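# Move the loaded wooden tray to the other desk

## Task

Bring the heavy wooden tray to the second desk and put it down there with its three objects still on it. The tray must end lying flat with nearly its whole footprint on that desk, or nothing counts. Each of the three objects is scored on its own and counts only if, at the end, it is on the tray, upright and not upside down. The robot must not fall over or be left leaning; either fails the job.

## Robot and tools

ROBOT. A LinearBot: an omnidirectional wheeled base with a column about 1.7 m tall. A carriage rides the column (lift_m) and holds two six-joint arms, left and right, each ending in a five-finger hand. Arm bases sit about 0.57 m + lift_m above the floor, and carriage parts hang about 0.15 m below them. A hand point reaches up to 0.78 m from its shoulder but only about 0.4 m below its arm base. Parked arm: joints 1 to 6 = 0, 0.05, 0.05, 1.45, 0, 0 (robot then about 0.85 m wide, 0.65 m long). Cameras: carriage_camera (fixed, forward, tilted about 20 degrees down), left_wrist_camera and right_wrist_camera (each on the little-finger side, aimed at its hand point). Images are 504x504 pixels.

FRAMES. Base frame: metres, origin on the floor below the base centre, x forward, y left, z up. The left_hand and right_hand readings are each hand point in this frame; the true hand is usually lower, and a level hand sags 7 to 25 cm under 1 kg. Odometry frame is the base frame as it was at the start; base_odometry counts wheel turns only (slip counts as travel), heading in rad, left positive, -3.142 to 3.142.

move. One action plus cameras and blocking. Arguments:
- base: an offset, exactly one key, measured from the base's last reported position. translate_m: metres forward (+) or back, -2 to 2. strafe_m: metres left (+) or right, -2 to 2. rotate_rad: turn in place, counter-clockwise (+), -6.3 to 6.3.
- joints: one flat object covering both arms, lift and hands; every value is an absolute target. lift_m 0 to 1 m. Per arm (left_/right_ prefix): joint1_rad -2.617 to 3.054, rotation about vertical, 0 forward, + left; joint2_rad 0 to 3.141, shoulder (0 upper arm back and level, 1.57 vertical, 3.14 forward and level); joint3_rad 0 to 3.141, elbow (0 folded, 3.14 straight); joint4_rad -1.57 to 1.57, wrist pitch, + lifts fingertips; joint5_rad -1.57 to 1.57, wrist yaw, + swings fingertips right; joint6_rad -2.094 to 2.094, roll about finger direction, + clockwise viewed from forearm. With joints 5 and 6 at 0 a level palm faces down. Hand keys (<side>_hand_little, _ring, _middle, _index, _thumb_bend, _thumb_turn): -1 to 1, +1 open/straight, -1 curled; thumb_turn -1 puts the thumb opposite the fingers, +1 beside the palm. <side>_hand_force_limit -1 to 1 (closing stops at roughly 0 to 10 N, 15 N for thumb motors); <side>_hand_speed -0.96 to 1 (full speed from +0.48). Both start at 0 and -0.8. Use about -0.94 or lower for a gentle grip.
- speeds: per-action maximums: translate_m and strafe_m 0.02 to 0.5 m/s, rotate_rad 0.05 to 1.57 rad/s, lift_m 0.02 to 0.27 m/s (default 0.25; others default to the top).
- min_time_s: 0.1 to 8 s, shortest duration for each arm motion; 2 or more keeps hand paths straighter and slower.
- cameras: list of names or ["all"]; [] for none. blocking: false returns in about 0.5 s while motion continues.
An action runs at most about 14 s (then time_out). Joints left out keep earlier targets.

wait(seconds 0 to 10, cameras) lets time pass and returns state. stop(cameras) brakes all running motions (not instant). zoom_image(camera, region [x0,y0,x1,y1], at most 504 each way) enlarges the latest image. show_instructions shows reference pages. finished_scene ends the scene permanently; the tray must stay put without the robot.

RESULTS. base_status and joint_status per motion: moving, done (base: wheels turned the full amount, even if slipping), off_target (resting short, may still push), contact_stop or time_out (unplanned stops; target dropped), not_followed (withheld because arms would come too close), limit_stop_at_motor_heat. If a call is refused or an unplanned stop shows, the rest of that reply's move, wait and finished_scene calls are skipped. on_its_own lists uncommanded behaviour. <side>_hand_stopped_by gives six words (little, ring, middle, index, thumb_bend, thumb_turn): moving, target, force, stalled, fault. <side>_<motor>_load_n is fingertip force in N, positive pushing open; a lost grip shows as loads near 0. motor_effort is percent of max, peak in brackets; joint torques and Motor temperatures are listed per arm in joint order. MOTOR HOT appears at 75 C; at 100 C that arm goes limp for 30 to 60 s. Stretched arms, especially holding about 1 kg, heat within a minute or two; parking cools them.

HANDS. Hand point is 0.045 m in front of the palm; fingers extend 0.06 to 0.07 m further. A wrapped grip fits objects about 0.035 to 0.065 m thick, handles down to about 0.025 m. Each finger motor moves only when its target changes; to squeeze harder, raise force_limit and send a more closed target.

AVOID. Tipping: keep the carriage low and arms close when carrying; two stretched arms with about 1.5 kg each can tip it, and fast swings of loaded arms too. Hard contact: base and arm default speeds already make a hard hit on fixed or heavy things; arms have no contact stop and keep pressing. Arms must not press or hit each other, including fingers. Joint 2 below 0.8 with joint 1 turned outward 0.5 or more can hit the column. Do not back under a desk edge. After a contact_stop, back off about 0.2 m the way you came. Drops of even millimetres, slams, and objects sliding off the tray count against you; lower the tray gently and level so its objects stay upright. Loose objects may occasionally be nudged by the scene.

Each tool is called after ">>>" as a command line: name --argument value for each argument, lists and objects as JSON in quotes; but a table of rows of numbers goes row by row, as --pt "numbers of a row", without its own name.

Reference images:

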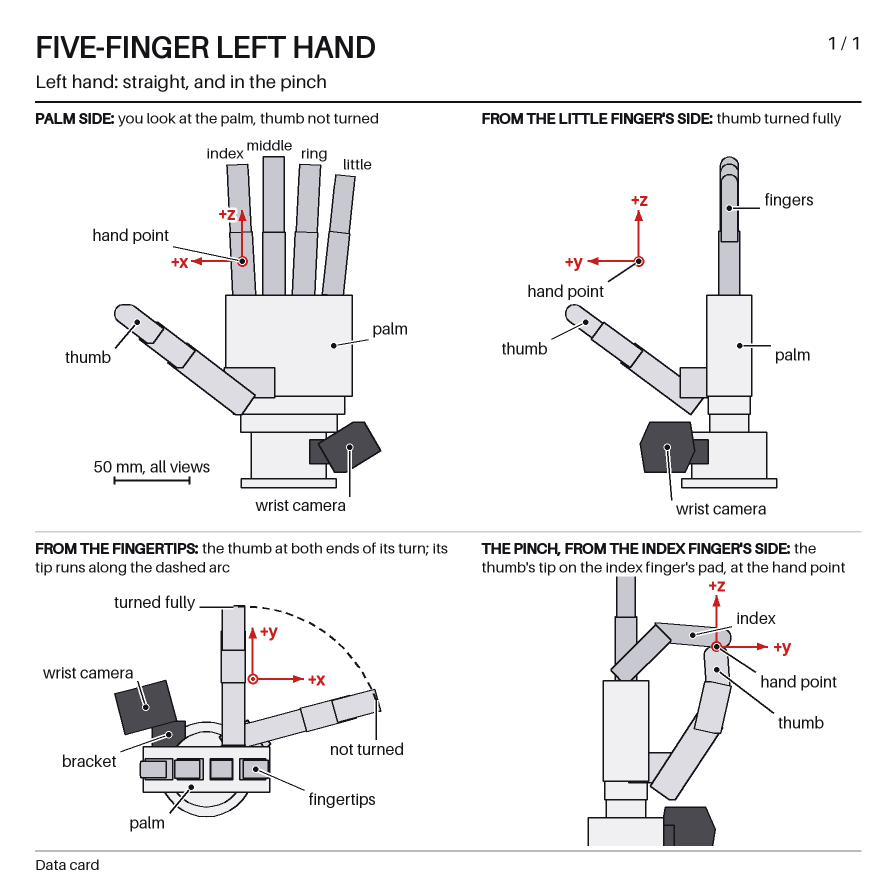

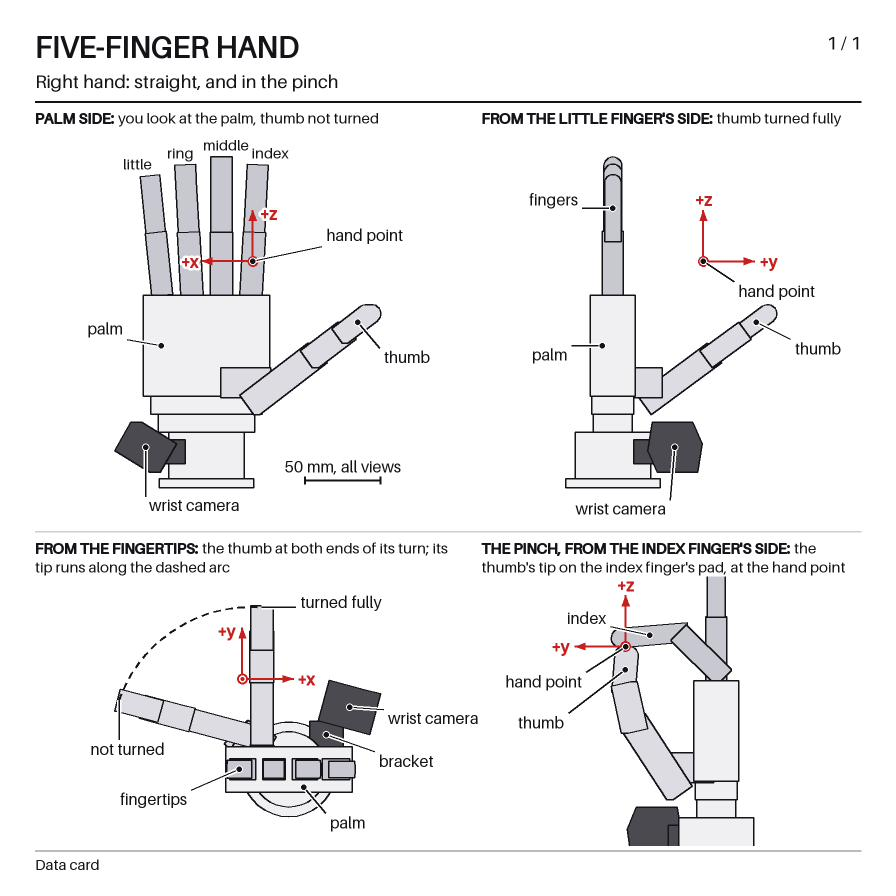

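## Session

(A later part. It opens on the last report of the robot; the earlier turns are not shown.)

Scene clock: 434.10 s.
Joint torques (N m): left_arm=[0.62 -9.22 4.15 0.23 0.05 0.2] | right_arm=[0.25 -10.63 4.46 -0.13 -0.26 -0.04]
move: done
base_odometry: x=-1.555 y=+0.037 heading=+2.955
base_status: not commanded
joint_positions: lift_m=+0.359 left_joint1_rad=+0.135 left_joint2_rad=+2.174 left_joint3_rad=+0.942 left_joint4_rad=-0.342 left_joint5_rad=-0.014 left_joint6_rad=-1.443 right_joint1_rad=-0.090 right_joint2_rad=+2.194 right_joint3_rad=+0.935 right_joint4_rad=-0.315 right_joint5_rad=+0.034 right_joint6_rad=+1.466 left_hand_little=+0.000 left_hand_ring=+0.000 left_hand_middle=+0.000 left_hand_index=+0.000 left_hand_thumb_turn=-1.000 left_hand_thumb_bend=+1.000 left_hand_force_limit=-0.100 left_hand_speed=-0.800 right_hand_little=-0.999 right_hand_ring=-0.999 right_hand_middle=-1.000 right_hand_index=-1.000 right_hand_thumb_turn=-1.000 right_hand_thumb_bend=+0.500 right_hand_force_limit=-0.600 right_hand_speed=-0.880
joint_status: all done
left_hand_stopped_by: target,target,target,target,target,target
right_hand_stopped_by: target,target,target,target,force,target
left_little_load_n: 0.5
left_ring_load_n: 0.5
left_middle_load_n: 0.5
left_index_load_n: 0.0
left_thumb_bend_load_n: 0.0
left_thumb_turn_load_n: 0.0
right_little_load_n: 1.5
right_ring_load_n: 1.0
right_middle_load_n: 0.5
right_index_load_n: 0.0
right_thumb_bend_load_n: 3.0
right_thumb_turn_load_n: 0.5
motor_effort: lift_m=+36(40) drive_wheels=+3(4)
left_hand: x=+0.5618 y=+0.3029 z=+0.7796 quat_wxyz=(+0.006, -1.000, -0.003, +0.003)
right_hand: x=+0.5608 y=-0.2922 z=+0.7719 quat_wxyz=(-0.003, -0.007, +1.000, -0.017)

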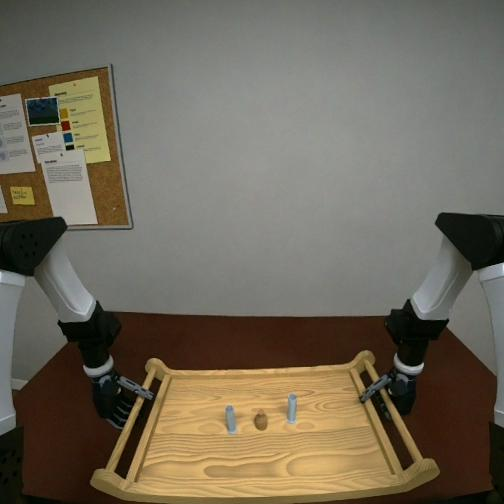

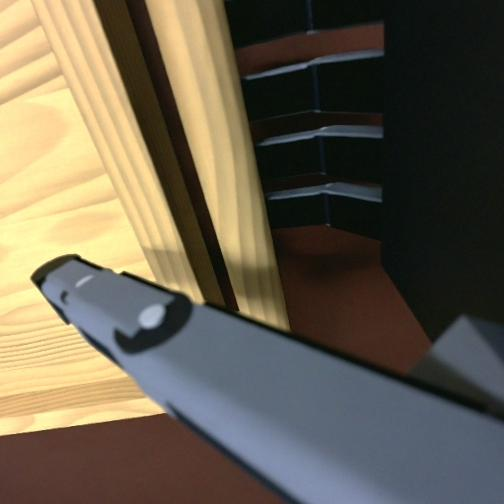

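>>> move --joints '{"left_joint1_rad": 0.23, "left_joint6_rad": -1.34}' --min_time_s 3

>>> move --joints '{"left_joint2_rad": 2.05, "left_joint4_rad": -0.40}' --min_time_s 3 --cameras '["carriage_camera", "left_wrist_camera"]'

>>> zoom_image --camera "carriage_camera" --region '[60, 320, 460, 504]'

Scene clock: 440.43 s.
Joint torques (N m): left_arm=[0.64 -9.22 4.16 0.22 0.04 0.22] | right_arm=[0.27 -10.63 4.49 -0.13 -0.26 -0.04]
move: done
base_odometry: x=-1.555 y=+0.037 heading=+2.955
base_status: not commanded
joint_positions: lift_m=+0.359 left_joint1_rad=+0.225 left_joint2_rad=+2.174 left_joint3_rad=+0.942 left_joint4_rad=-0.342 left_joint5_rad=-0.014 left_joint6_rad=-1.353 right_joint1_rad=-0.090 right_joint2_rad=+2.194 right_joint3_rad=+0.935 right_joint4_rad=-0.315 right_joint5_rad=+0.034 right_joint6_rad=+1.466 left_hand_little=+0.000 left_hand_ring=+0.000 left_hand_middle=+0.000 left_hand_index=+0.000 left_hand_thumb_turn=-1.000 left_hand_thumb_bend=+1.000 left_hand_force_limit=-0.100 left_hand_speed=-0.800 right_hand_little=-0.999 right_hand_ring=-0.999 right_hand_middle=-1.000 right_hand_index=-1.000 right_hand_thumb_turn=-1.000 right_hand_thumb_bend=+0.500 right_hand_force_limit=-0.600 right_hand_speed=-0.880
joint_status: all done
left_hand_stopped_by: target,target,target,target,target,target
right_hand_stopped_by: target,target,target,target,force,target
left_little_load_n: 0.0
left_ring_load_n: 0.0
left_middle_load_n: 0.5
left_index_load_n: 0.0
left_thumb_bend_load_n: 0.0
left_thumb_turn_load_n: 0.0
right_little_load_n: 2.0
right_ring_load_n: 1.0
right_middle_load_n: 0.5
right_index_load_n: 0.0
right_thumb_bend_load_n: 3.0
right_thumb_turn_load_n: 0.5
motor_effort: lift_m=+34(41) drive_wheels=+3(4)
left_hand: x=+0.5567 y=+0.3300 z=+0.7796 quat_wxyz=(+0.006, -1.000, -0.004, +0.003)
right_hand: x=+0.5608 y=-0.2922 z=+0.7719 quat_wxyz=(-0.003, -0.007, +1.000, -0.017)
pictures: none

Scene clock: 443.73 s.
Joint torques (N m): left_arm=[0.61 -10.93 4.78 0.21 0.06 0.22] | right_arm=[0.27 -10.63 4.49 -0.13 -0.26 -0.04]
move: done
base_odometry: x=-1.555 y=+0.037 heading=+2.955
base_status: not commanded
joint_positions: lift_m=+0.359 left_joint1_rad=+0.225 left_joint2_rad=+2.078 left_joint3_rad=+0.942 left_joint4_rad=-0.391 left_joint5_rad=-0.014 left_joint6_rad=-1.353 right_joint1_rad=-0.090 right_joint2_rad=+2.194 right_joint3_rad=+0.935 right_joint4_rad=-0.315 right_joint5_rad=+0.034 right_joint6_rad=+1.466 left_hand_little=+0.000 left_hand_ring=+0.000 left_hand_middle=+0.000 left_hand_index=+0.000 left_hand_thumb_turn=-1.000 left_hand_thumb_bend=+1.000 left_hand_force_limit=-0.100 left_hand_speed=-0.800 right_hand_little=-0.999 right_hand_ring=-0.999 right_hand_middle=-1.000 right_hand_index=-1.000 right_hand_thumb_turn=-1.000 right_hand_thumb_bend=+0.500 right_hand_force_limit=-0.600 right_hand_speed=-0.880
joint_status: all done
left_hand_stopped_by: target,target,target,target,target,target
right_hand_stopped_by: target,target,target,target,force,target
left_little_load_n: 0.0
left_ring_load_n: 0.0
left_middle_load_n: 0.0
left_index_load_n: 0.0
left_thumb_bend_load_n: 0.0
left_thumb_turn_load_n: 0.0
right_little_load_n: 2.0
right_ring_load_n: 1.0
right_middle_load_n: 0.5
right_index_load_n: 0.0
right_thumb_bend_load_n: 3.0
right_thumb_turn_load_n: 0.5
motor_effort: lift_m=+37(40) drive_wheels=+3(4)
left_hand: x=+0.5671 y=+0.3324 z=+0.8083 quat_wxyz=(+0.011, -1.000, -0.004, -0.019)
right_hand: x=+0.5608 y=-0.2922 z=+0.7719 quat_wxyz=(-0.003, -0.007, +1.000, -0.017)

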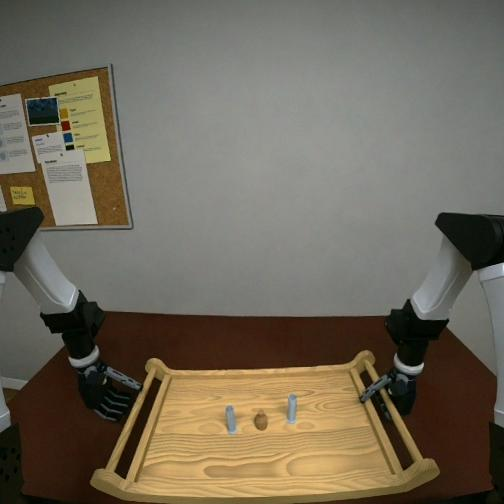

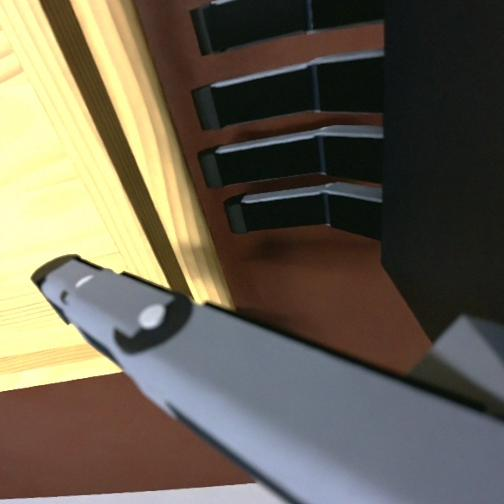

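Scaled by 1.260 from the camera's image (finer frame: 720x720).

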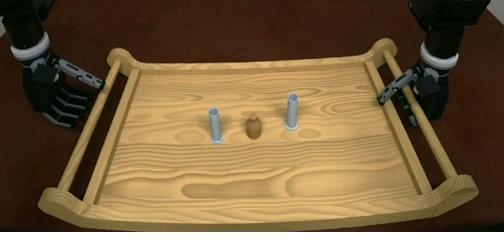

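>>> move --joints '{"lift_m": 0.350, "left_joint2_rad": 1.98}' --speeds '{"lift_m": 0.02}' --min_time_s 2

>>> move --joints '{"lift_m": 0.344}' --speeds '{"lift_m": 0.02}' --cameras '["carriage_camera", "right_wrist_camera"]'

>>> zoom_image --camera "carriage_camera" --region '[60, 320, 460, 504]'

Scene clock: 449.57 s.
Joint torques (N m): left_arm=[0.59 -10.62 5.19 0.35 0.06 0.22] | right_arm=[0.27 -10.61 4.49 -0.14 -0.27 -0.04]
move: done
base_odometry: x=-1.555 y=+0.037 heading=+2.955
base_status: not commanded
joint_positions: lift_m=+0.350 left_joint1_rad=+0.225 left_joint2_rad=+2.008 left_joint3_rad=+0.942 left_joint4_rad=-0.394 left_joint5_rad=-0.014 left_joint6_rad=-1.353 right_joint1_rad=-0.090 right_joint2_rad=+2.194 right_joint3_rad=+0.935 right_joint4_rad=-0.314 right_joint5_rad=+0.035 right_joint6_rad=+1.466 left_hand_little=+0.000 left_hand_ring=+0.000 left_hand_middle=+0.000 left_hand_index=+0.000 left_hand_thumb_turn=-1.000 left_hand_thumb_bend=+1.000 left_hand_force_limit=-0.100 left_hand_speed=-0.800 right_hand_little=-0.999 right_hand_ring=-0.999 right_hand_middle=-1.000 right_hand_index=-1.000 right_hand_thumb_turn=-1.000 right_hand_thumb_bend=+0.500 right_hand_force_limit=-0.600 right_hand_speed=-0.880
joint_status: all done
left_hand_stopped_by: target,target,target,target,target,target
right_hand_stopped_by: target,target,target,target,force,target
left_little_load_n: 0.0
left_ring_load_n: 0.0
left_middle_load_n: 0.0
left_index_load_n: 0.0
left_thumb_bend_load_n: 0.0
left_thumb_turn_load_n: 0.0
right_little_load_n: 2.0
right_ring_load_n: 0.5
right_middle_load_n: 0.0
right_index_load_n: 0.0
right_thumb_bend_load_n: 3.0
right_thumb_turn_load_n: 0.5
motor_effort: lift_m=+26(31) drive_wheels=+3(4)
left_hand: x=+0.5818 y=+0.3357 z=+0.8217 quat_wxyz=(+0.019, -0.998, -0.004, -0.052)
right_hand: x=+0.5609 y=-0.2925 z=+0.7627 quat_wxyz=(-0.003, -0.007, +1.000, -0.017)
pictures: none

Scene clock: 450.17 s.
Joint torques (N m): left_arm=[0.55 -10.47 5.22 0.4 0.06 0.19] | right_arm=[0.27 -10.65 4.51 -0.14 -0.29 -0.05]
move: done
base_odometry: x=-1.555 y=+0.037 heading=+2.955
base_status: not commanded
joint_positions: lift_m=+0.344 left_joint1_rad=+0.225 left_joint2_rad=+2.006 left_joint3_rad=+0.942 left_joint4_rad=-0.397 left_joint5_rad=-0.014 left_joint6_rad=-1.353 right_joint1_rad=-0.090 right_joint2_rad=+2.194 right_joint3_rad=+0.935 right_joint4_rad=-0.313 right_joint5_rad=+0.037 right_joint6_rad=+1.466 left_hand_little=+0.000 left_hand_ring=+0.000 left_hand_middle=+0.000 left_hand_index=+0.000 left_hand_thumb_turn=-1.000 left_hand_thumb_bend=+1.000 left_hand_force_limit=-0.100 left_hand_speed=-0.800 right_hand_little=-0.999 right_hand_ring=-0.999 right_hand_middle=-1.000 right_hand_index=-1.000 right_hand_thumb_turn=-1.000 right_hand_thumb_bend=+0.500 right_hand_force_limit=-0.600 right_hand_speed=-0.880
joint_status: all done
left_hand_stopped_by: target,target,target,target,target,target
right_hand_stopped_by: target,target,target,target,force,target
left_little_load_n: 0.0
left_ring_load_n: 0.0
left_middle_load_n: 0.0
left_index_load_n: 0.0
left_thumb_bend_load_n: 0.0
left_thumb_turn_load_n: 0.0
right_little_load_n: 2.0
right_ring_load_n: 0.5
right_middle_load_n: 0.5
right_index_load_n: 0.0
right_thumb_bend_load_n: 3.0
right_thumb_turn_load_n: 1.0
motor_effort: lift_m=+27(29) drive_wheels=+3(4)
left_hand: x=+0.5814 y=+0.3357 z=+0.8163 quat_wxyz=(+0.019, -0.998, -0.004, -0.052)
right_hand: x=+0.5612 y=-0.2930 z=+0.7566 quat_wxyz=(-0.002, -0.007, +1.000, -0.019)

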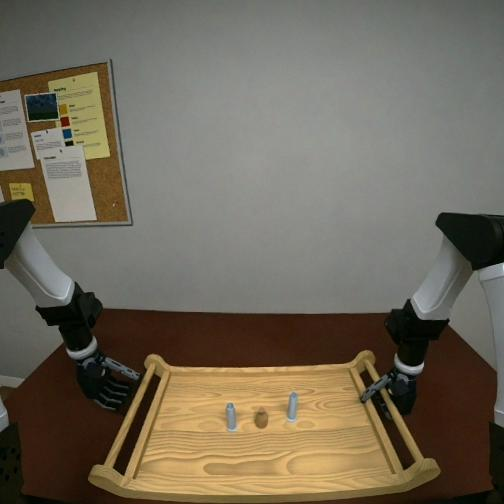

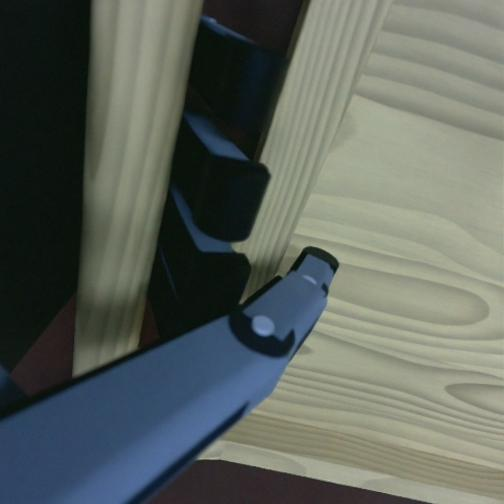

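Scaled by 1.260 from the camera's image (finer frame: 720x720).

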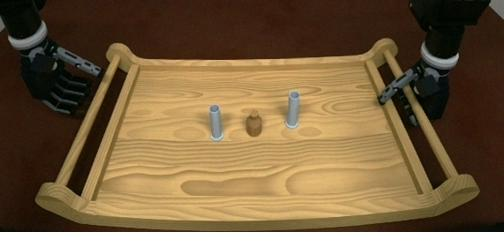

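>>> move --joints '{"lift_m": 0.338}' --speeds '{"lift_m": 0.02}'

>>> move --joints '{"lift_m": 0.333}' --speeds '{"lift_m": 0.02}' --cameras '["carriage_camera", "right_wrist_camera"]'

>>> zoom_image --camera "carriage_camera" --region '[60, 320, 460, 504]'

Scene clock: 455.10 s.
Joint torques (N m): left_arm=[0.64 -10.33 5.31 0.45 0.06 0.21] | right_arm=[0.25 -10.61 4.48 -0.12 -0.27 -0.04]
move: done
base_odometry: x=-1.555 y=+0.037 heading=+2.955
base_status: not commanded
joint_positions: lift_m=+0.338 left_joint1_rad=+0.225 left_joint2_rad=+2.005 left_joint3_rad=+0.942 left_joint4_rad=-0.398 left_joint5_rad=-0.014 left_joint6_rad=-1.353 right_joint1_rad=-0.090 right_joint2_rad=+2.194 right_joint3_rad=+0.935 right_joint4_rad=-0.317 right_joint5_rad=+0.035 right_joint6_rad=+1.466 left_hand_little=+0.000 left_hand_ring=+0.000 left_hand_middle=+0.000 left_hand_index=+0.000 left_hand_thumb_turn=-1.000 left_hand_thumb_bend=+1.000 left_hand_force_limit=-0.100 left_hand_speed=-0.800 right_hand_little=-1.000 right_hand_ring=-0.999 right_hand_middle=-1.000 right_hand_index=-1.000 right_hand_thumb_turn=-1.000 right_hand_thumb_bend=+0.500 right_hand_force_limit=-0.600 right_hand_speed=-0.880
joint_status: all done
left_hand_stopped_by: target,target,target,target,target,target
right_hand_stopped_by: target,target,target,target,force,target
left_little_load_n: 0.0
left_ring_load_n: 0.0
left_middle_load_n: 0.0
left_index_load_n: 0.0
left_thumb_bend_load_n: 0.0
left_thumb_turn_load_n: 0.0
right_little_load_n: 0.0
right_ring_load_n: 0.5
right_middle_load_n: 0.0
right_index_load_n: 0.0
right_thumb_bend_load_n: 3.0
right_thumb_turn_load_n: 1.0
motor_effort: lift_m=+23(27) drive_wheels=+3(5)
left_hand: x=+0.5812 y=+0.3356 z=+0.8106 quat_wxyz=(+0.019, -0.998, -0.004, -0.052)
right_hand: x=+0.5601 y=-0.2925 z=+0.7508 quat_wxyz=(-0.004, -0.007, +1.000, -0.017)
pictures: none

Scene clock: 455.63 s.
Joint torques (N m): left_arm=[0.65 -10.41 5.44 0.4 0.04 0.2] | right_arm=[0.38 -10.61 4.48 -0.1 -0.28 -0.04]
move: done
base_odometry: x=-1.555 y=+0.037 heading=+2.955
base_status: not commanded
joint_positions: lift_m=+0.333 left_joint1_rad=+0.225 left_joint2_rad=+2.005 left_joint3_rad=+0.942 left_joint4_rad=-0.400 left_joint5_rad=-0.014 left_joint6_rad=-1.353 right_joint1_rad=-0.090 right_joint2_rad=+2.194 right_joint3_rad=+0.935 right_joint4_rad=-0.321 right_joint5_rad=+0.035 right_joint6_rad=+1.466 left_hand_little=+0.000 left_hand_ring=+0.000 left_hand_middle=+0.000 left_hand_index=+0.000 left_hand_thumb_turn=-1.000 left_hand_thumb_bend=+1.000 left_hand_force_limit=-0.100 left_hand_speed=-0.800 right_hand_little=-1.000 right_hand_ring=-0.999 right_hand_middle=-1.000 right_hand_index=-1.000 right_hand_thumb_turn=-1.000 right_hand_thumb_bend=+0.500 right_hand_force_limit=-0.600 right_hand_speed=-0.880
joint_status: all done
left_hand_stopped_by: target,target,target,target,target,target
right_hand_stopped_by: target,target,target,target,force,target
left_little_load_n: 0.0
left_ring_load_n: 0.0
left_middle_load_n: 0.0
left_index_load_n: 0.0
left_thumb_bend_load_n: 0.0
left_thumb_turn_load_n: 0.0
right_little_load_n: 0.0
right_ring_load_n: 0.0
right_middle_load_n: 0.0
right_index_load_n: 0.0
right_thumb_bend_load_n: 3.0
right_thumb_turn_load_n: 1.0
motor_effort: lift_m=+23(27) drive_wheels=-5(5)
left_hand: x=+0.5808 y=+0.3355 z=+0.8056 quat_wxyz=(+0.018, -0.999, -0.004, -0.051)
right_hand: x=+0.5591 y=-0.2927 z=+0.7457 quat_wxyz=(-0.006, -0.007, +1.000, -0.017)

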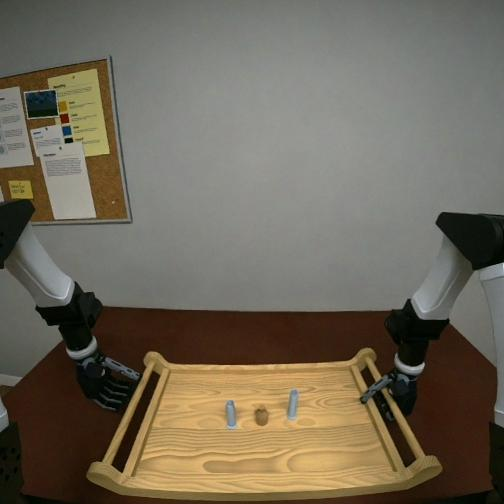

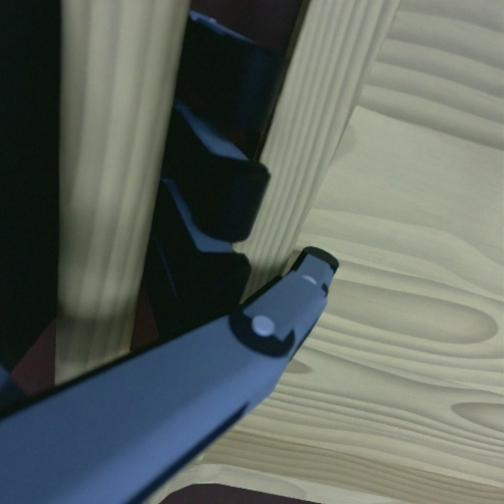

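Scaled by 1.260 from the camera's image (finer frame: 720x720).

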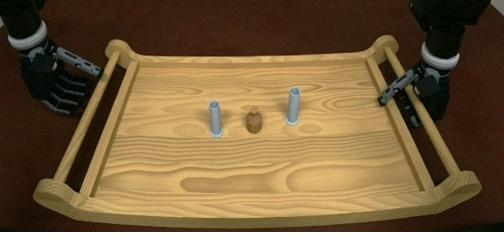

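>>> move --joints '{"lift_m": 0.342, "right_hand_thumb_bend": 0.95, "right_hand_speed": -0.8, "left_joint2_rad": 1.9}' --speeds '{"lift_m": 0.02}' --min_time_s 2

>>> move --joints '{"right_hand_little": -0.4, "right_hand_ring": -0.4, "right_hand_middle": -0.4, "right_hand_index": -0.4}' --cameras '["carriage_camera", "right_wrist_camera"]'

Scene clock: 461.87 s.
Joint torques (N m): left_arm=[0.62 -10.37 5.61 0.52 0.05 0.22] | right_arm=[0.35 -10.61 4.46 -0.1 -0.27 -0.04]
move: done
base_odometry: x=-1.555 y=+0.037 heading=+2.955
base_status: not commanded
joint_positions: lift_m=+0.342 left_joint1_rad=+0.225 left_joint2_rad=+1.927 left_joint3_rad=+0.942 left_joint4_rad=-0.401 left_joint5_rad=-0.014 left_joint6_rad=-1.353 right_joint1_rad=-0.090 right_joint2_rad=+2.194 right_joint3_rad=+0.935 right_joint4_rad=-0.321 right_joint5_rad=+0.034 right_joint6_rad=+1.466 left_hand_little=+0.000 left_hand_ring=+0.000 left_hand_middle=+0.000 left_hand_index=+0.000 left_hand_thumb_turn=-1.000 left_hand_thumb_bend=+1.000 left_hand_force_limit=-0.100 left_hand_speed=-0.800 right_hand_little=-1.000 right_hand_ring=-0.999 right_hand_middle=-1.000 right_hand_index=-1.000 right_hand_thumb_turn=-1.000 right_hand_thumb_bend=+0.950 right_hand_force_limit=-0.600 right_hand_speed=-0.800
joint_status: all done
left_hand_stopped_by: target,target,target,target,target,target
right_hand_stopped_by: target,target,target,target,target,target
left_little_load_n: 0.0
left_ring_load_n: 0.0
left_middle_load_n: 0.0
left_index_load_n: 0.5
left_thumb_bend_load_n: 0.0
left_thumb_turn_load_n: 0.0
right_little_load_n: 1.0
right_ring_load_n: 0.0
right_middle_load_n: 0.0
right_index_load_n: 0.0
right_thumb_bend_load_n: 0.0
right_thumb_turn_load_n: 0.0
motor_effort: lift_m=+34(38) drive_wheels=-4(5)
left_hand: x=+0.5956 y=+0.3389 z=+0.8398 quat_wxyz=(+0.027, -0.996, -0.004, -0.088)
right_hand: x=+0.5591 y=-0.2925 z=+0.7539 quat_wxyz=(-0.006, -0.007, +1.000, -0.017)
pictures: none

Scene clock: 463.47 s.
Joint torques (N m): left_arm=[0.69 -10.26 5.64 0.6 0.06 0.22] | right_arm=[0.7 -8.47 4.21 0.17 -0.17 -0.04]
move: done
base_odometry: x=-1.555 y=+0.037 heading=+2.955
base_status: not commanded
joint_positions: lift_m=+0.342 left_joint1_rad=+0.225 left_joint2_rad=+1.927 left_joint3_rad=+0.942 left_joint4_rad=-0.401 left_joint5_rad=-0.014 left_joint6_rad=-1.353 right_joint1_rad=-0.094 right_joint2_rad=+2.172 right_joint3_rad=+0.939 right_joint4_rad=-0.350 right_joint5_rad=+0.024 right_joint6_rad=+1.466 left_hand_little=+0.000 left_hand_ring=+0.000 left_hand_middle=+0.000 left_hand_index=+0.000 left_hand_thumb_turn=-1.000 left_hand_thumb_bend=+1.000 left_hand_force_limit=-0.100 left_hand_speed=-0.800 right_hand_little=-0.400 right_hand_ring=-0.400 right_hand_middle=-0.401 right_hand_index=-0.401 right_hand_thumb_turn=-1.000 right_hand_thumb_bend=+0.950 right_hand_force_limit=-0.600 right_hand_speed=-0.800
joint_status: all done
left_hand_stopped_by: target,target,target,target,target,target
right_hand_stopped_by: target,target,target,target,target,target
left_little_load_n: 0.0
left_ring_load_n: 0.0
left_middle_load_n: 0.0
left_index_load_n: 0.0
left_thumb_bend_load_n: 0.0
left_thumb_turn_load_n: 0.0
right_little_load_n: 0.5
right_ring_load_n: -1.5
right_middle_load_n: -3.0
right_index_load_n: -4.0
right_thumb_bend_load_n: 0.0
right_thumb_turn_load_n: 0.0
motor_effort: lift_m=+33(39) drive_wheels=+3(5)
left_hand: x=+0.5956 y=+0.3389 z=+0.8398 quat_wxyz=(+0.027, -0.996, -0.004, -0.088)
right_hand: x=+0.5593 y=-0.2917 z=+0.7613 quat_wxyz=(-0.007, -0.005, +1.000, -0.012)

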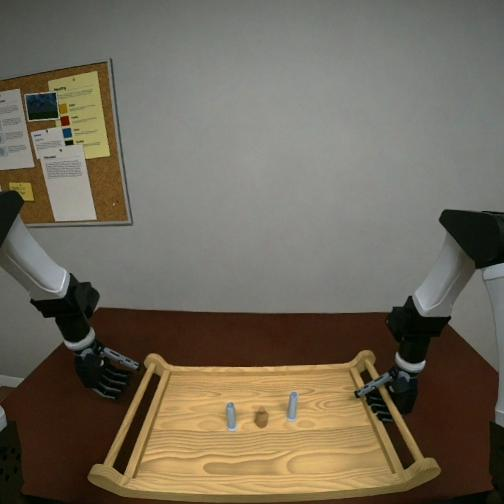

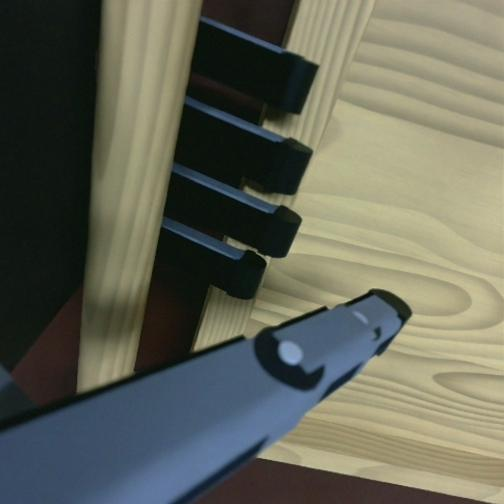

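>>> move --joints '{"right_hand_little": -0.55, "right_hand_ring": -0.55, "right_hand_middle": -0.55, "right_hand_index": -0.55, "right_joint1_rad": -0.135, "right_joint6_rad": 1.44}' --min_time_s 2.5 --cameras '["carriage_camera", "right_wrist_camera"]'

Scene clock: 469.83 s.
Joint torques (N m): left_arm=[0.55 -10.47 5.63 0.57 0.03 0.19] | right_arm=[-0.23 -8.65 4.18 0.15 -0.12 -0.19]
move: done
base_odometry: x=-1.555 y=+0.037 heading=+2.955
base_status: not commanded
joint_positions: lift_m=+0.342 left_joint1_rad=+0.225 left_joint2_rad=+1.927 left_joint3_rad=+0.942 left_joint4_rad=-0.401 left_joint5_rad=-0.014 left_joint6_rad=-1.353 right_joint1_rad=-0.130 right_joint2_rad=+2.174 right_joint3_rad=+0.939 right_joint4_rad=-0.347 right_joint5_rad=+0.019 right_joint6_rad=+1.452 left_hand_little=+0.000 left_hand_ring=+0.000 left_hand_middle=+0.000 left_hand_index=+0.000 left_hand_thumb_turn=-1.000 left_hand_thumb_bend=+1.000 left_hand_force_limit=-0.100 left_hand_speed=-0.800 right_hand_little=-0.550 right_hand_ring=-0.550 right_hand_middle=-0.550 right_hand_index=-0.550 right_hand_thumb_turn=-1.000 right_hand_thumb_bend=+0.950 right_hand_force_limit=-0.600 right_hand_speed=-0.800
joint_status: all done
left_hand_stopped_by: target,target,target,target,target,target
right_hand_stopped_by: target,target,target,target,target,target
left_little_load_n: 0.0
left_ring_load_n: 0.0
left_middle_load_n: 0.0
left_index_load_n: 0.0
left_thumb_bend_load_n: -0.5
left_thumb_turn_load_n: 0.0
right_little_load_n: 0.0
right_ring_load_n: 0.5
right_middle_load_n: 0.0
right_index_load_n: 0.0
right_thumb_bend_load_n: 0.0
right_thumb_turn_load_n: -0.5
motor_effort: lift_m=+34(38) drive_wheels=+2(4)
left_hand: x=+0.5956 y=+0.3389 z=+0.8398 quat_wxyz=(+0.027, -0.996, -0.004, -0.088)
right_hand: x=+0.5597 y=-0.3023 z=+0.7611 quat_wxyz=(-0.007, +0.005, +1.000, -0.009)

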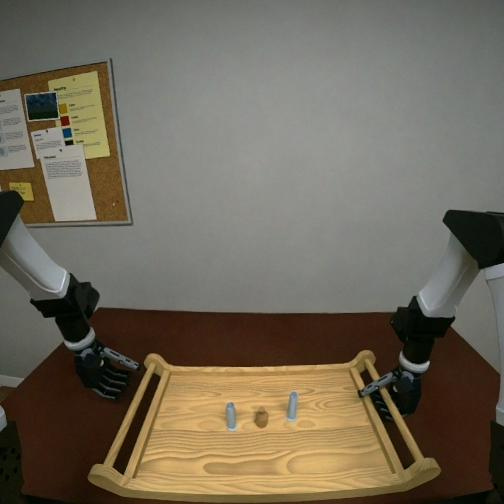

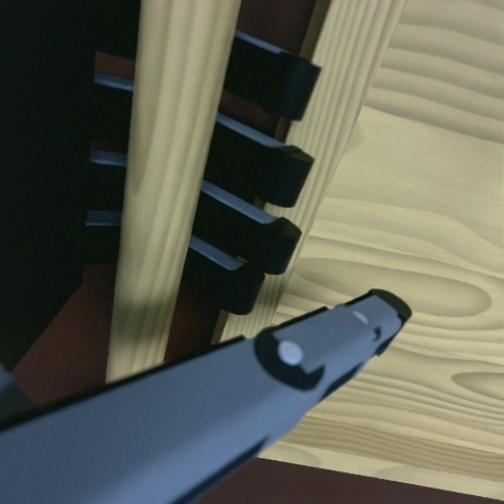

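>>> move --joints '{"right_joint1_rad": -0.16, "right_joint6_rad": 1.415}' --min_time_s 2.5

>>> move --joints '{"right_hand_little": -0.25, "right_hand_ring": -0.25, "right_hand_middle": -0.25, "right_hand_index": -0.25}' --cameras '["carriage_camera", "right_wrist_camera"]'

Scene clock: 474.20 s.
Joint torques (N m): left_arm=[0.64 -10.51 5.68 0.59 0.05 0.22] | right_arm=[-0.47 -8.64 4.19 0.14 -0.06 -0.21]
move: done
base_odometry: x=-1.555 y=+0.037 heading=+2.955
base_status: not commanded
joint_positions: lift_m=+0.342 left_joint1_rad=+0.225 left_joint2_rad=+1.927 left_joint3_rad=+0.942 left_joint4_rad=-0.401 left_joint5_rad=-0.014 left_joint6_rad=-1.353 right_joint1_rad=-0.152 right_joint2_rad=+2.174 right_joint3_rad=+0.939 right_joint4_rad=-0.347 right_joint5_rad=+0.013 right_joint6_rad=+1.429 left_hand_little=+0.000 left_hand_ring=+0.000 left_hand_middle=+0.000 left_hand_index=+0.000 left_hand_thumb_turn=-1.000 left_hand_thumb_bend=+1.000 left_hand_force_limit=-0.100 left_hand_speed=-0.800 right_hand_little=-0.550 right_hand_ring=-0.550 right_hand_middle=-0.550 right_hand_index=-0.550 right_hand_thumb_turn=-1.000 right_hand_thumb_bend=+0.950 right_hand_force_limit=-0.600 right_hand_speed=-0.800
joint_status: all done
left_hand_stopped_by: target,target,target,target,target,target
right_hand_stopped_by: target,target,target,target,target,target
left_little_load_n: 0.0
left_ring_load_n: 0.0
left_middle_load_n: 0.0
left_index_load_n: 0.0
left_thumb_bend_load_n: 0.0
left_thumb_turn_load_n: 0.0
right_little_load_n: 0.0
right_ring_load_n: 1.0
right_middle_load_n: 0.0
right_index_load_n: 0.5
right_thumb_bend_load_n: 0.0
right_thumb_turn_load_n: 0.0
motor_effort: lift_m=+32(39) drive_wheels=+3(4)
left_hand: x=+0.5956 y=+0.3389 z=+0.8398 quat_wxyz=(+0.027, -0.996, -0.004, -0.088)
right_hand: x=+0.5588 y=-0.3078 z=+0.7615 quat_wxyz=(-0.006, +0.006, +1.000, -0.006)
pictures: none

Scene clock: 475.27 s.
Joint torques (N m): left_arm=[0.65 -10.44 5.72 0.59 0.04 0.21] | right_arm=[0.54 -7.79 3.92 0.28 0.1 -0.09]
move: done
base_odometry: x=-1.555 y=+0.037 heading=+2.955
base_status: not commanded
joint_positions: lift_m=+0.342 left_joint1_rad=+0.225 left_joint2_rad=+1.927 left_joint3_rad=+0.942 left_joint4_rad=-0.401 left_joint5_rad=-0.014 left_joint6_rad=-1.353 right_joint1_rad=-0.162 right_joint2_rad=+2.165 right_joint3_rad=+0.942 right_joint4_rad=-0.361 right_joint5_rad=-0.003 right_joint6_rad=+1.416 left_hand_little=+0.000 left_hand_ring=+0.000 left_hand_middle=+0.000 left_hand_index=+0.000 left_hand_thumb_turn=-1.000 left_hand_thumb_bend=+1.000 left_hand_force_limit=-0.100 left_hand_speed=-0.800 right_hand_little=-0.250 right_hand_ring=-0.250 right_hand_middle=-0.254 right_hand_index=-0.250 right_hand_thumb_turn=-1.000 right_hand_thumb_bend=+0.950 right_hand_force_limit=-0.600 right_hand_speed=-0.800
joint_status: all done
left_hand_stopped_by: target,target,target,target,target,target
right_hand_stopped_by: target,target,target,target,target,target
left_little_load_n: 0.0
left_ring_load_n: 0.0
left_middle_load_n: 0.0
left_index_load_n: 0.0
left_thumb_bend_load_n: 0.0
left_thumb_turn_load_n: 0.0
right_little_load_n: 0.0
right_ring_load_n: 0.0
right_middle_load_n: -12.0
right_index_load_n: 0.0
right_thumb_bend_load_n: 0.0
right_thumb_turn_load_n: 0.0
motor_effort: lift_m=+32(38) drive_wheels=+3(5)
left_hand: x=+0.5956 y=+0.3389 z=+0.8398 quat_wxyz=(+0.027, -0.996, -0.004, -0.088)
right_hand: x=+0.5588 y=-0.3076 z=+0.7654 quat_wxyz=(-0.006, +0.004, +1.000, +0.003)

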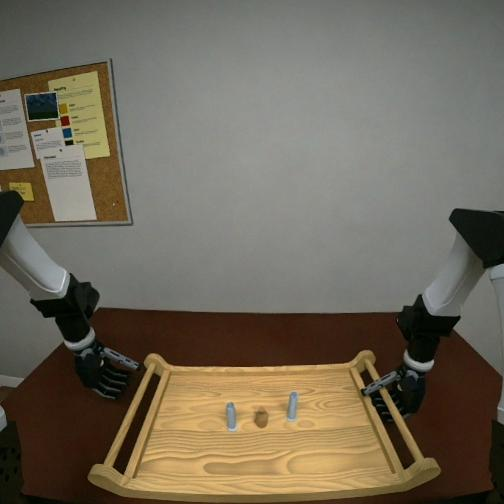

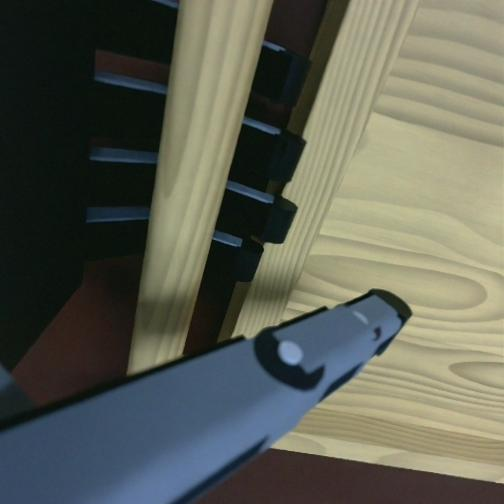

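>>> move --joints '{"lift_m": 0.350, "right_joint1_rad": -0.175, "right_joint6_rad": 1.40}' --speeds '{"lift_m": 0.02}' --min_time_s 1.5

>>> move --joints '{"right_hand_little": 0.0, "right_hand_ring": 0.0, "right_hand_middle": 0.0, "right_hand_index": 0.0}' --cameras '["carriage_camera", "right_wrist_camera"]'

Scene clock: 479.67 s.
Joint torques (N m): left_arm=[0.53 -10.35 5.61 0.56 0.04 0.21] | right_arm=[-0.81 -7.87 3.92 0.25 0.04 -0.21]
move: done
base_odometry: x=-1.555 y=+0.037 heading=+2.955
base_status: not commanded
joint_positions: lift_m=+0.350 left_joint1_rad=+0.225 left_joint2_rad=+1.926 left_joint3_rad=+0.942 left_joint4_rad=-0.401 left_joint5_rad=-0.014 left_joint6_rad=-1.352 right_joint1_rad=-0.164 right_joint2_rad=+2.166 right_joint3_rad=+0.942 right_joint4_rad=-0.357 right_joint5_rad=+0.002 right_joint6_rad=+1.414 left_hand_little=+0.000 left_hand_ring=+0.000 left_hand_middle=+0.000 left_hand_index=+0.000 left_hand_thumb_turn=-1.000 left_hand_thumb_bend=+1.000 left_hand_force_limit=-0.100 left_hand_speed=-0.800 right_hand_little=-0.250 right_hand_ring=-0.250 right_hand_middle=-0.253 right_hand_index=-0.250 right_hand_thumb_turn=-1.000 right_hand_thumb_bend=+0.950 right_hand_force_limit=-0.600 right_hand_speed=-0.800
joint_status: all done
left_hand_stopped_by: target,target,target,target,target,target
right_hand_stopped_by: target,target,target,target,target,target
left_little_load_n: 0.0
left_ring_load_n: 0.0
left_middle_load_n: 0.5
left_index_load_n: 0.0
left_thumb_bend_load_n: -0.5
left_thumb_turn_load_n: 0.0
right_little_load_n: 1.5
right_ring_load_n: 1.0
right_middle_load_n: 0.0
right_index_load_n: 0.0
right_thumb_bend_load_n: 0.0
right_thumb_turn_load_n: 0.0
motor_effort: lift_m=+34(40) drive_wheels=+3(4)
left_hand: x=+0.5958 y=+0.3390 z=+0.8482 quat_wxyz=(+0.027, -0.996, -0.004, -0.089)
right_hand: x=+0.5593 y=-0.3094 z=+0.7728 quat_wxyz=(-0.005, +0.004, +1.000, +0.000)
pictures: none

Scene clock: 480.60 s.
Joint torques (N m): left_arm=[0.68 -10.39 5.74 0.53 0.06 0.19] | right_arm=[-0.06 -7.87 3.9 0.23 0.04 -0.18]
move: done
base_odometry: x=-1.555 y=+0.037 heading=+2.955
base_status: not commanded
joint_positions: lift_m=+0.350 left_joint1_rad=+0.225 left_joint2_rad=+1.926 left_joint3_rad=+0.942 left_joint4_rad=-0.401 left_joint5_rad=-0.014 left_joint6_rad=-1.352 right_joint1_rad=-0.171 right_joint2_rad=+2.166 right_joint3_rad=+0.942 right_joint4_rad=-0.354 right_joint5_rad=+0.003 right_joint6_rad=+1.411 left_hand_little=+0.000 left_hand_ring=+0.000 left_hand_middle=+0.000 left_hand_index=+0.000 left_hand_thumb_turn=-1.000 left_hand_thumb_bend=+1.000 left_hand_force_limit=-0.100 left_hand_speed=-0.800 right_hand_little=+0.000 right_hand_ring=+0.000 right_hand_middle=+0.000 right_hand_index=+0.000 right_hand_thumb_turn=-1.000 right_hand_thumb_bend=+0.950 right_hand_force_limit=-0.600 right_hand_speed=-0.800
joint_status: all done
left_hand_stopped_by: target,target,target,target,target,target
right_hand_stopped_by: target,target,target,target,target,target
left_little_load_n: 0.0
left_ring_load_n: 0.0
left_middle_load_n: 0.0
left_index_load_n: 0.0
left_thumb_bend_load_n: 0.0
left_thumb_turn_load_n: -0.5
right_little_load_n: 0.0
right_ring_load_n: 0.0
right_middle_load_n: 0.0
right_index_load_n: 0.0
right_thumb_bend_load_n: 0.0
right_thumb_turn_load_n: 0.0
motor_effort: lift_m=+35(37) drive_wheels=+2(4)
left_hand: x=+0.5958 y=+0.3390 z=+0.8482 quat_wxyz=(+0.027, -0.996, -0.004, -0.089)
right_hand: x=+0.5599 y=-0.3119 z=+0.7728 quat_wxyz=(-0.004, +0.006, +1.000, -0.001)

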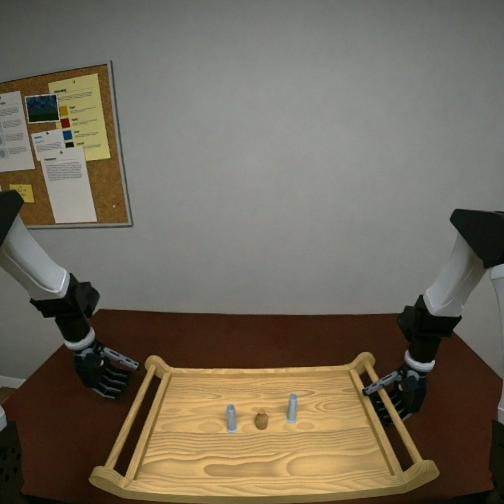

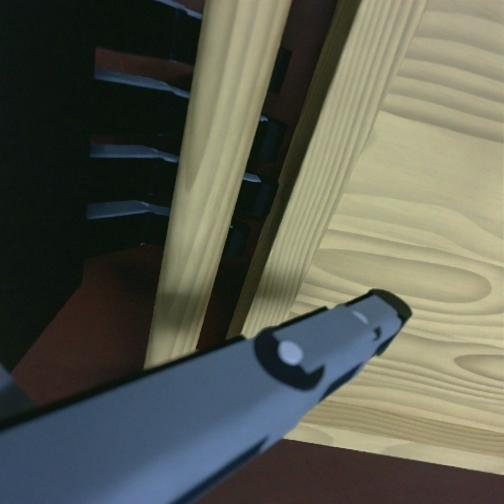

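>>> move --joints '{"lift_m": 0.354, "right_joint1_rad": -0.23, "right_joint6_rad": 1.35, "right_hand_thumb_bend": 1.0}' --speeds '{"lift_m": 0.02}' --min_time_s 2.5 --cameras '["carriage_camera", "right_wrist_camera"]'

Scene clock: 486.10 s.
Joint torques (N m): left_arm=[0.64 -10.11 5.71 0.6 0.05 0.22] | right_arm=[-0.21 -7.87 3.92 0.2 0.04 -0.18]
move: done
base_odometry: x=-1.555 y=+0.037 heading=+2.955
base_status: not commanded
joint_positions: lift_m=+0.354 left_joint1_rad=+0.225 left_joint2_rad=+1.924 left_joint3_rad=+0.942 left_joint4_rad=-0.401 left_joint5_rad=-0.014 left_joint6_rad=-1.352 right_joint1_rad=-0.225 right_joint2_rad=+2.166 right_joint3_rad=+0.942 right_joint4_rad=-0.350 right_joint5_rad=+0.003 right_joint6_rad=+1.361 left_hand_little=+0.000 left_hand_ring=+0.000 left_hand_middle=+0.000 left_hand_index=+0.000 left_hand_thumb_turn=-1.000 left_hand_thumb_bend=+1.000 left_hand_force_limit=-0.100 left_hand_speed=-0.800 right_hand_little=+0.000 right_hand_ring=+0.000 right_hand_middle=+0.000 right_hand_index=+0.000 right_hand_thumb_turn=-1.000 right_hand_thumb_bend=+1.000 right_hand_force_limit=-0.600 right_hand_speed=-0.800
joint_status: all done
left_hand_stopped_by: target,target,target,target,target,target
right_hand_stopped_by: target,target,target,target,target,target
left_little_load_n: 0.0
left_ring_load_n: 0.0
left_middle_load_n: 0.0
left_index_load_n: 0.0
left_thumb_bend_load_n: 0.0
left_thumb_turn_load_n: 0.0
right_little_load_n: 0.0
right_ring_load_n: 0.0
right_middle_load_n: 0.0
right_index_load_n: 0.0
right_thumb_bend_load_n: 0.0
right_thumb_turn_load_n: 0.0
motor_effort: lift_m=+34(38) drive_wheels=+3(4)
left_hand: x=+0.5962 y=+0.3390 z=+0.8528 quat_wxyz=(+0.027, -0.996, -0.004, -0.090)
right_hand: x=+0.5580 y=-0.3284 z=+0.7769 quat_wxyz=(-0.002, +0.008, +1.000, -0.001)

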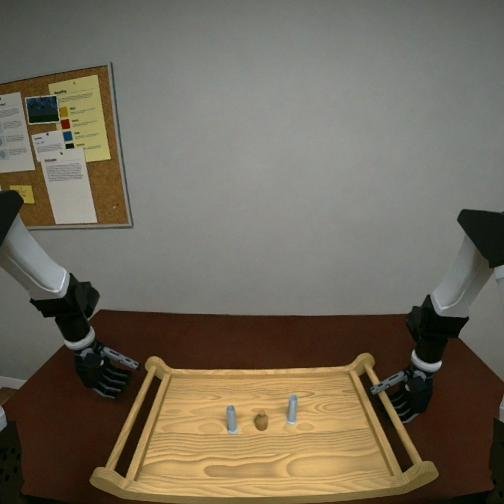

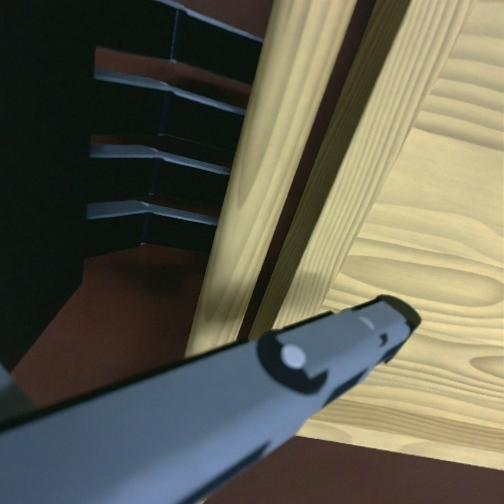

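>>> move --joints '{"right_joint1_rad": -0.31, "right_joint6_rad": 1.27}' --min_time_s 2.5

>>> move --joints '{"right_joint2_rad": 1.98, "right_joint4_rad": -0.40}' --min_time_s 3 --cameras '["carriage_camera", "right_wrist_camera"]'

Scene clock: 491.30 s.
Joint torques (N m): left_arm=[0.72 -10.18 5.63 0.57 0.07 0.22] | right_arm=[-0.21 -7.88 3.93 0.18 0.04 -0.18]
move: done
base_odometry: x=-1.555 y=+0.037 heading=+2.955
base_status: not commanded
joint_positions: lift_m=+0.354 left_joint1_rad=+0.225 left_joint2_rad=+1.924 left_joint3_rad=+0.942 left_joint4_rad=-0.401 left_joint5_rad=-0.014 left_joint6_rad=-1.352 right_joint1_rad=-0.305 right_joint2_rad=+2.166 right_joint3_rad=+0.942 right_joint4_rad=-0.350 right_joint5_rad=+0.003 right_joint6_rad=+1.281 left_hand_little=+0.000 left_hand_ring=+0.000 left_hand_middle=+0.000 left_hand_index=+0.000 left_hand_thumb_turn=-1.000 left_hand_thumb_bend=+1.000 left_hand_force_limit=-0.100 left_hand_speed=-0.800 right_hand_little=+0.000 right_hand_ring=+0.000 right_hand_middle=+0.000 right_hand_index=+0.000 right_hand_thumb_turn=-1.000 right_hand_thumb_bend=+1.000 right_hand_force_limit=-0.600 right_hand_speed=-0.800
joint_status: all done
left_hand_stopped_by: target,target,target,target,target,target
right_hand_stopped_by: target,target,target,target,target,target
left_little_load_n: 0.0
left_ring_load_n: -0.5
left_middle_load_n: 0.0
left_index_load_n: 0.0
left_thumb_bend_load_n: 0.0
left_thumb_turn_load_n: 0.0
right_little_load_n: 0.0
right_ring_load_n: 0.0
right_middle_load_n: 0.0
right_index_load_n: 0.0
right_thumb_bend_load_n: 0.0
right_thumb_turn_load_n: 0.0
motor_effort: lift_m=+30(39) drive_wheels=+2(4)
left_hand: x=+0.5962 y=+0.3390 z=+0.8528 quat_wxyz=(+0.027, -0.996, -0.004, -0.090)
right_hand: x=+0.5515 y=-0.3521 z=+0.7769 quat_wxyz=(-0.002, +0.008, +1.000, -0.001)
pictures: none

Scene clock: 494.60 s.
Joint torques (N m): left_arm=[0.61 -10.13 5.65 0.59 0.06 0.18] | right_arm=[-0.21 -11.45 4.92 0.15 0.04 -0.18]
move: done
base_odometry: x=-1.555 y=+0.037 heading=+2.955
base_status: not commanded
joint_positions: lift_m=+0.354 left_joint1_rad=+0.225 left_joint2_rad=+1.924 left_joint3_rad=+0.942 left_joint4_rad=-0.401 left_joint5_rad=-0.014 left_joint6_rad=-1.352 right_joint1_rad=-0.305 right_joint2_rad=+2.011 right_joint3_rad=+0.942 right_joint4_rad=-0.380 right_joint5_rad=+0.003 right_joint6_rad=+1.281 left_hand_little=+0.000 left_hand_ring=+0.000 left_hand_middle=+0.000 left_hand_index=+0.000 left_hand_thumb_turn=-1.000 left_hand_thumb_bend=+1.000 left_hand_force_limit=-0.100 left_hand_speed=-0.800 right_hand_little=+0.000 right_hand_ring=+0.000 right_hand_middle=+0.000 right_hand_index=+0.000 right_hand_thumb_turn=-1.000 right_hand_thumb_bend=+1.000 right_hand_force_limit=-0.600 right_hand_speed=-0.800
joint_status: all done
left_hand_stopped_by: target,target,target,target,target,target
right_hand_stopped_by: target,target,target,target,target,target
left_little_load_n: 0.0
left_ring_load_n: 0.0
left_middle_load_n: 0.0
left_index_load_n: 0.0
left_thumb_bend_load_n: 0.0
left_thumb_turn_load_n: 0.0
right_little_load_n: 0.0
right_ring_load_n: 0.0
right_middle_load_n: 0.0
right_index_load_n: 0.0
right_thumb_bend_load_n: 0.0
right_thumb_turn_load_n: 0.0
motor_effort: lift_m=+36(38) drive_wheels=+3(4)
left_hand: x=+0.5962 y=+0.3390 z=+0.8528 quat_wxyz=(+0.027, -0.996, -0.004, -0.090)
right_hand: x=+0.5785 y=-0.3606 z=+0.8245 quat_wxyz=(+0.057, +0.008, +0.998, -0.019)

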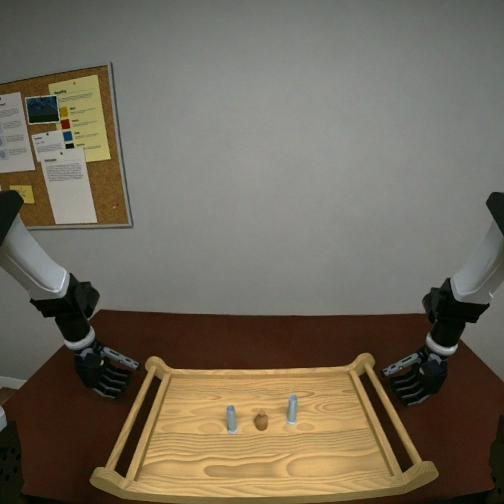

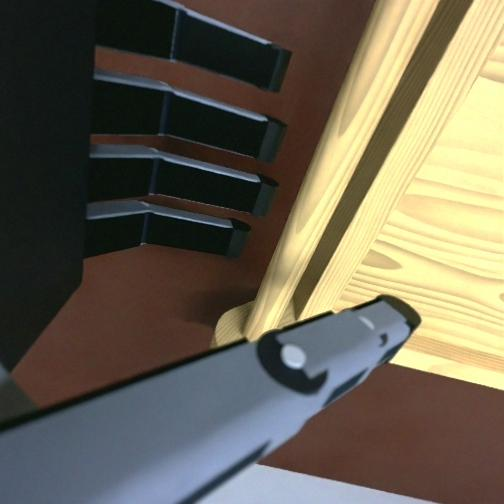

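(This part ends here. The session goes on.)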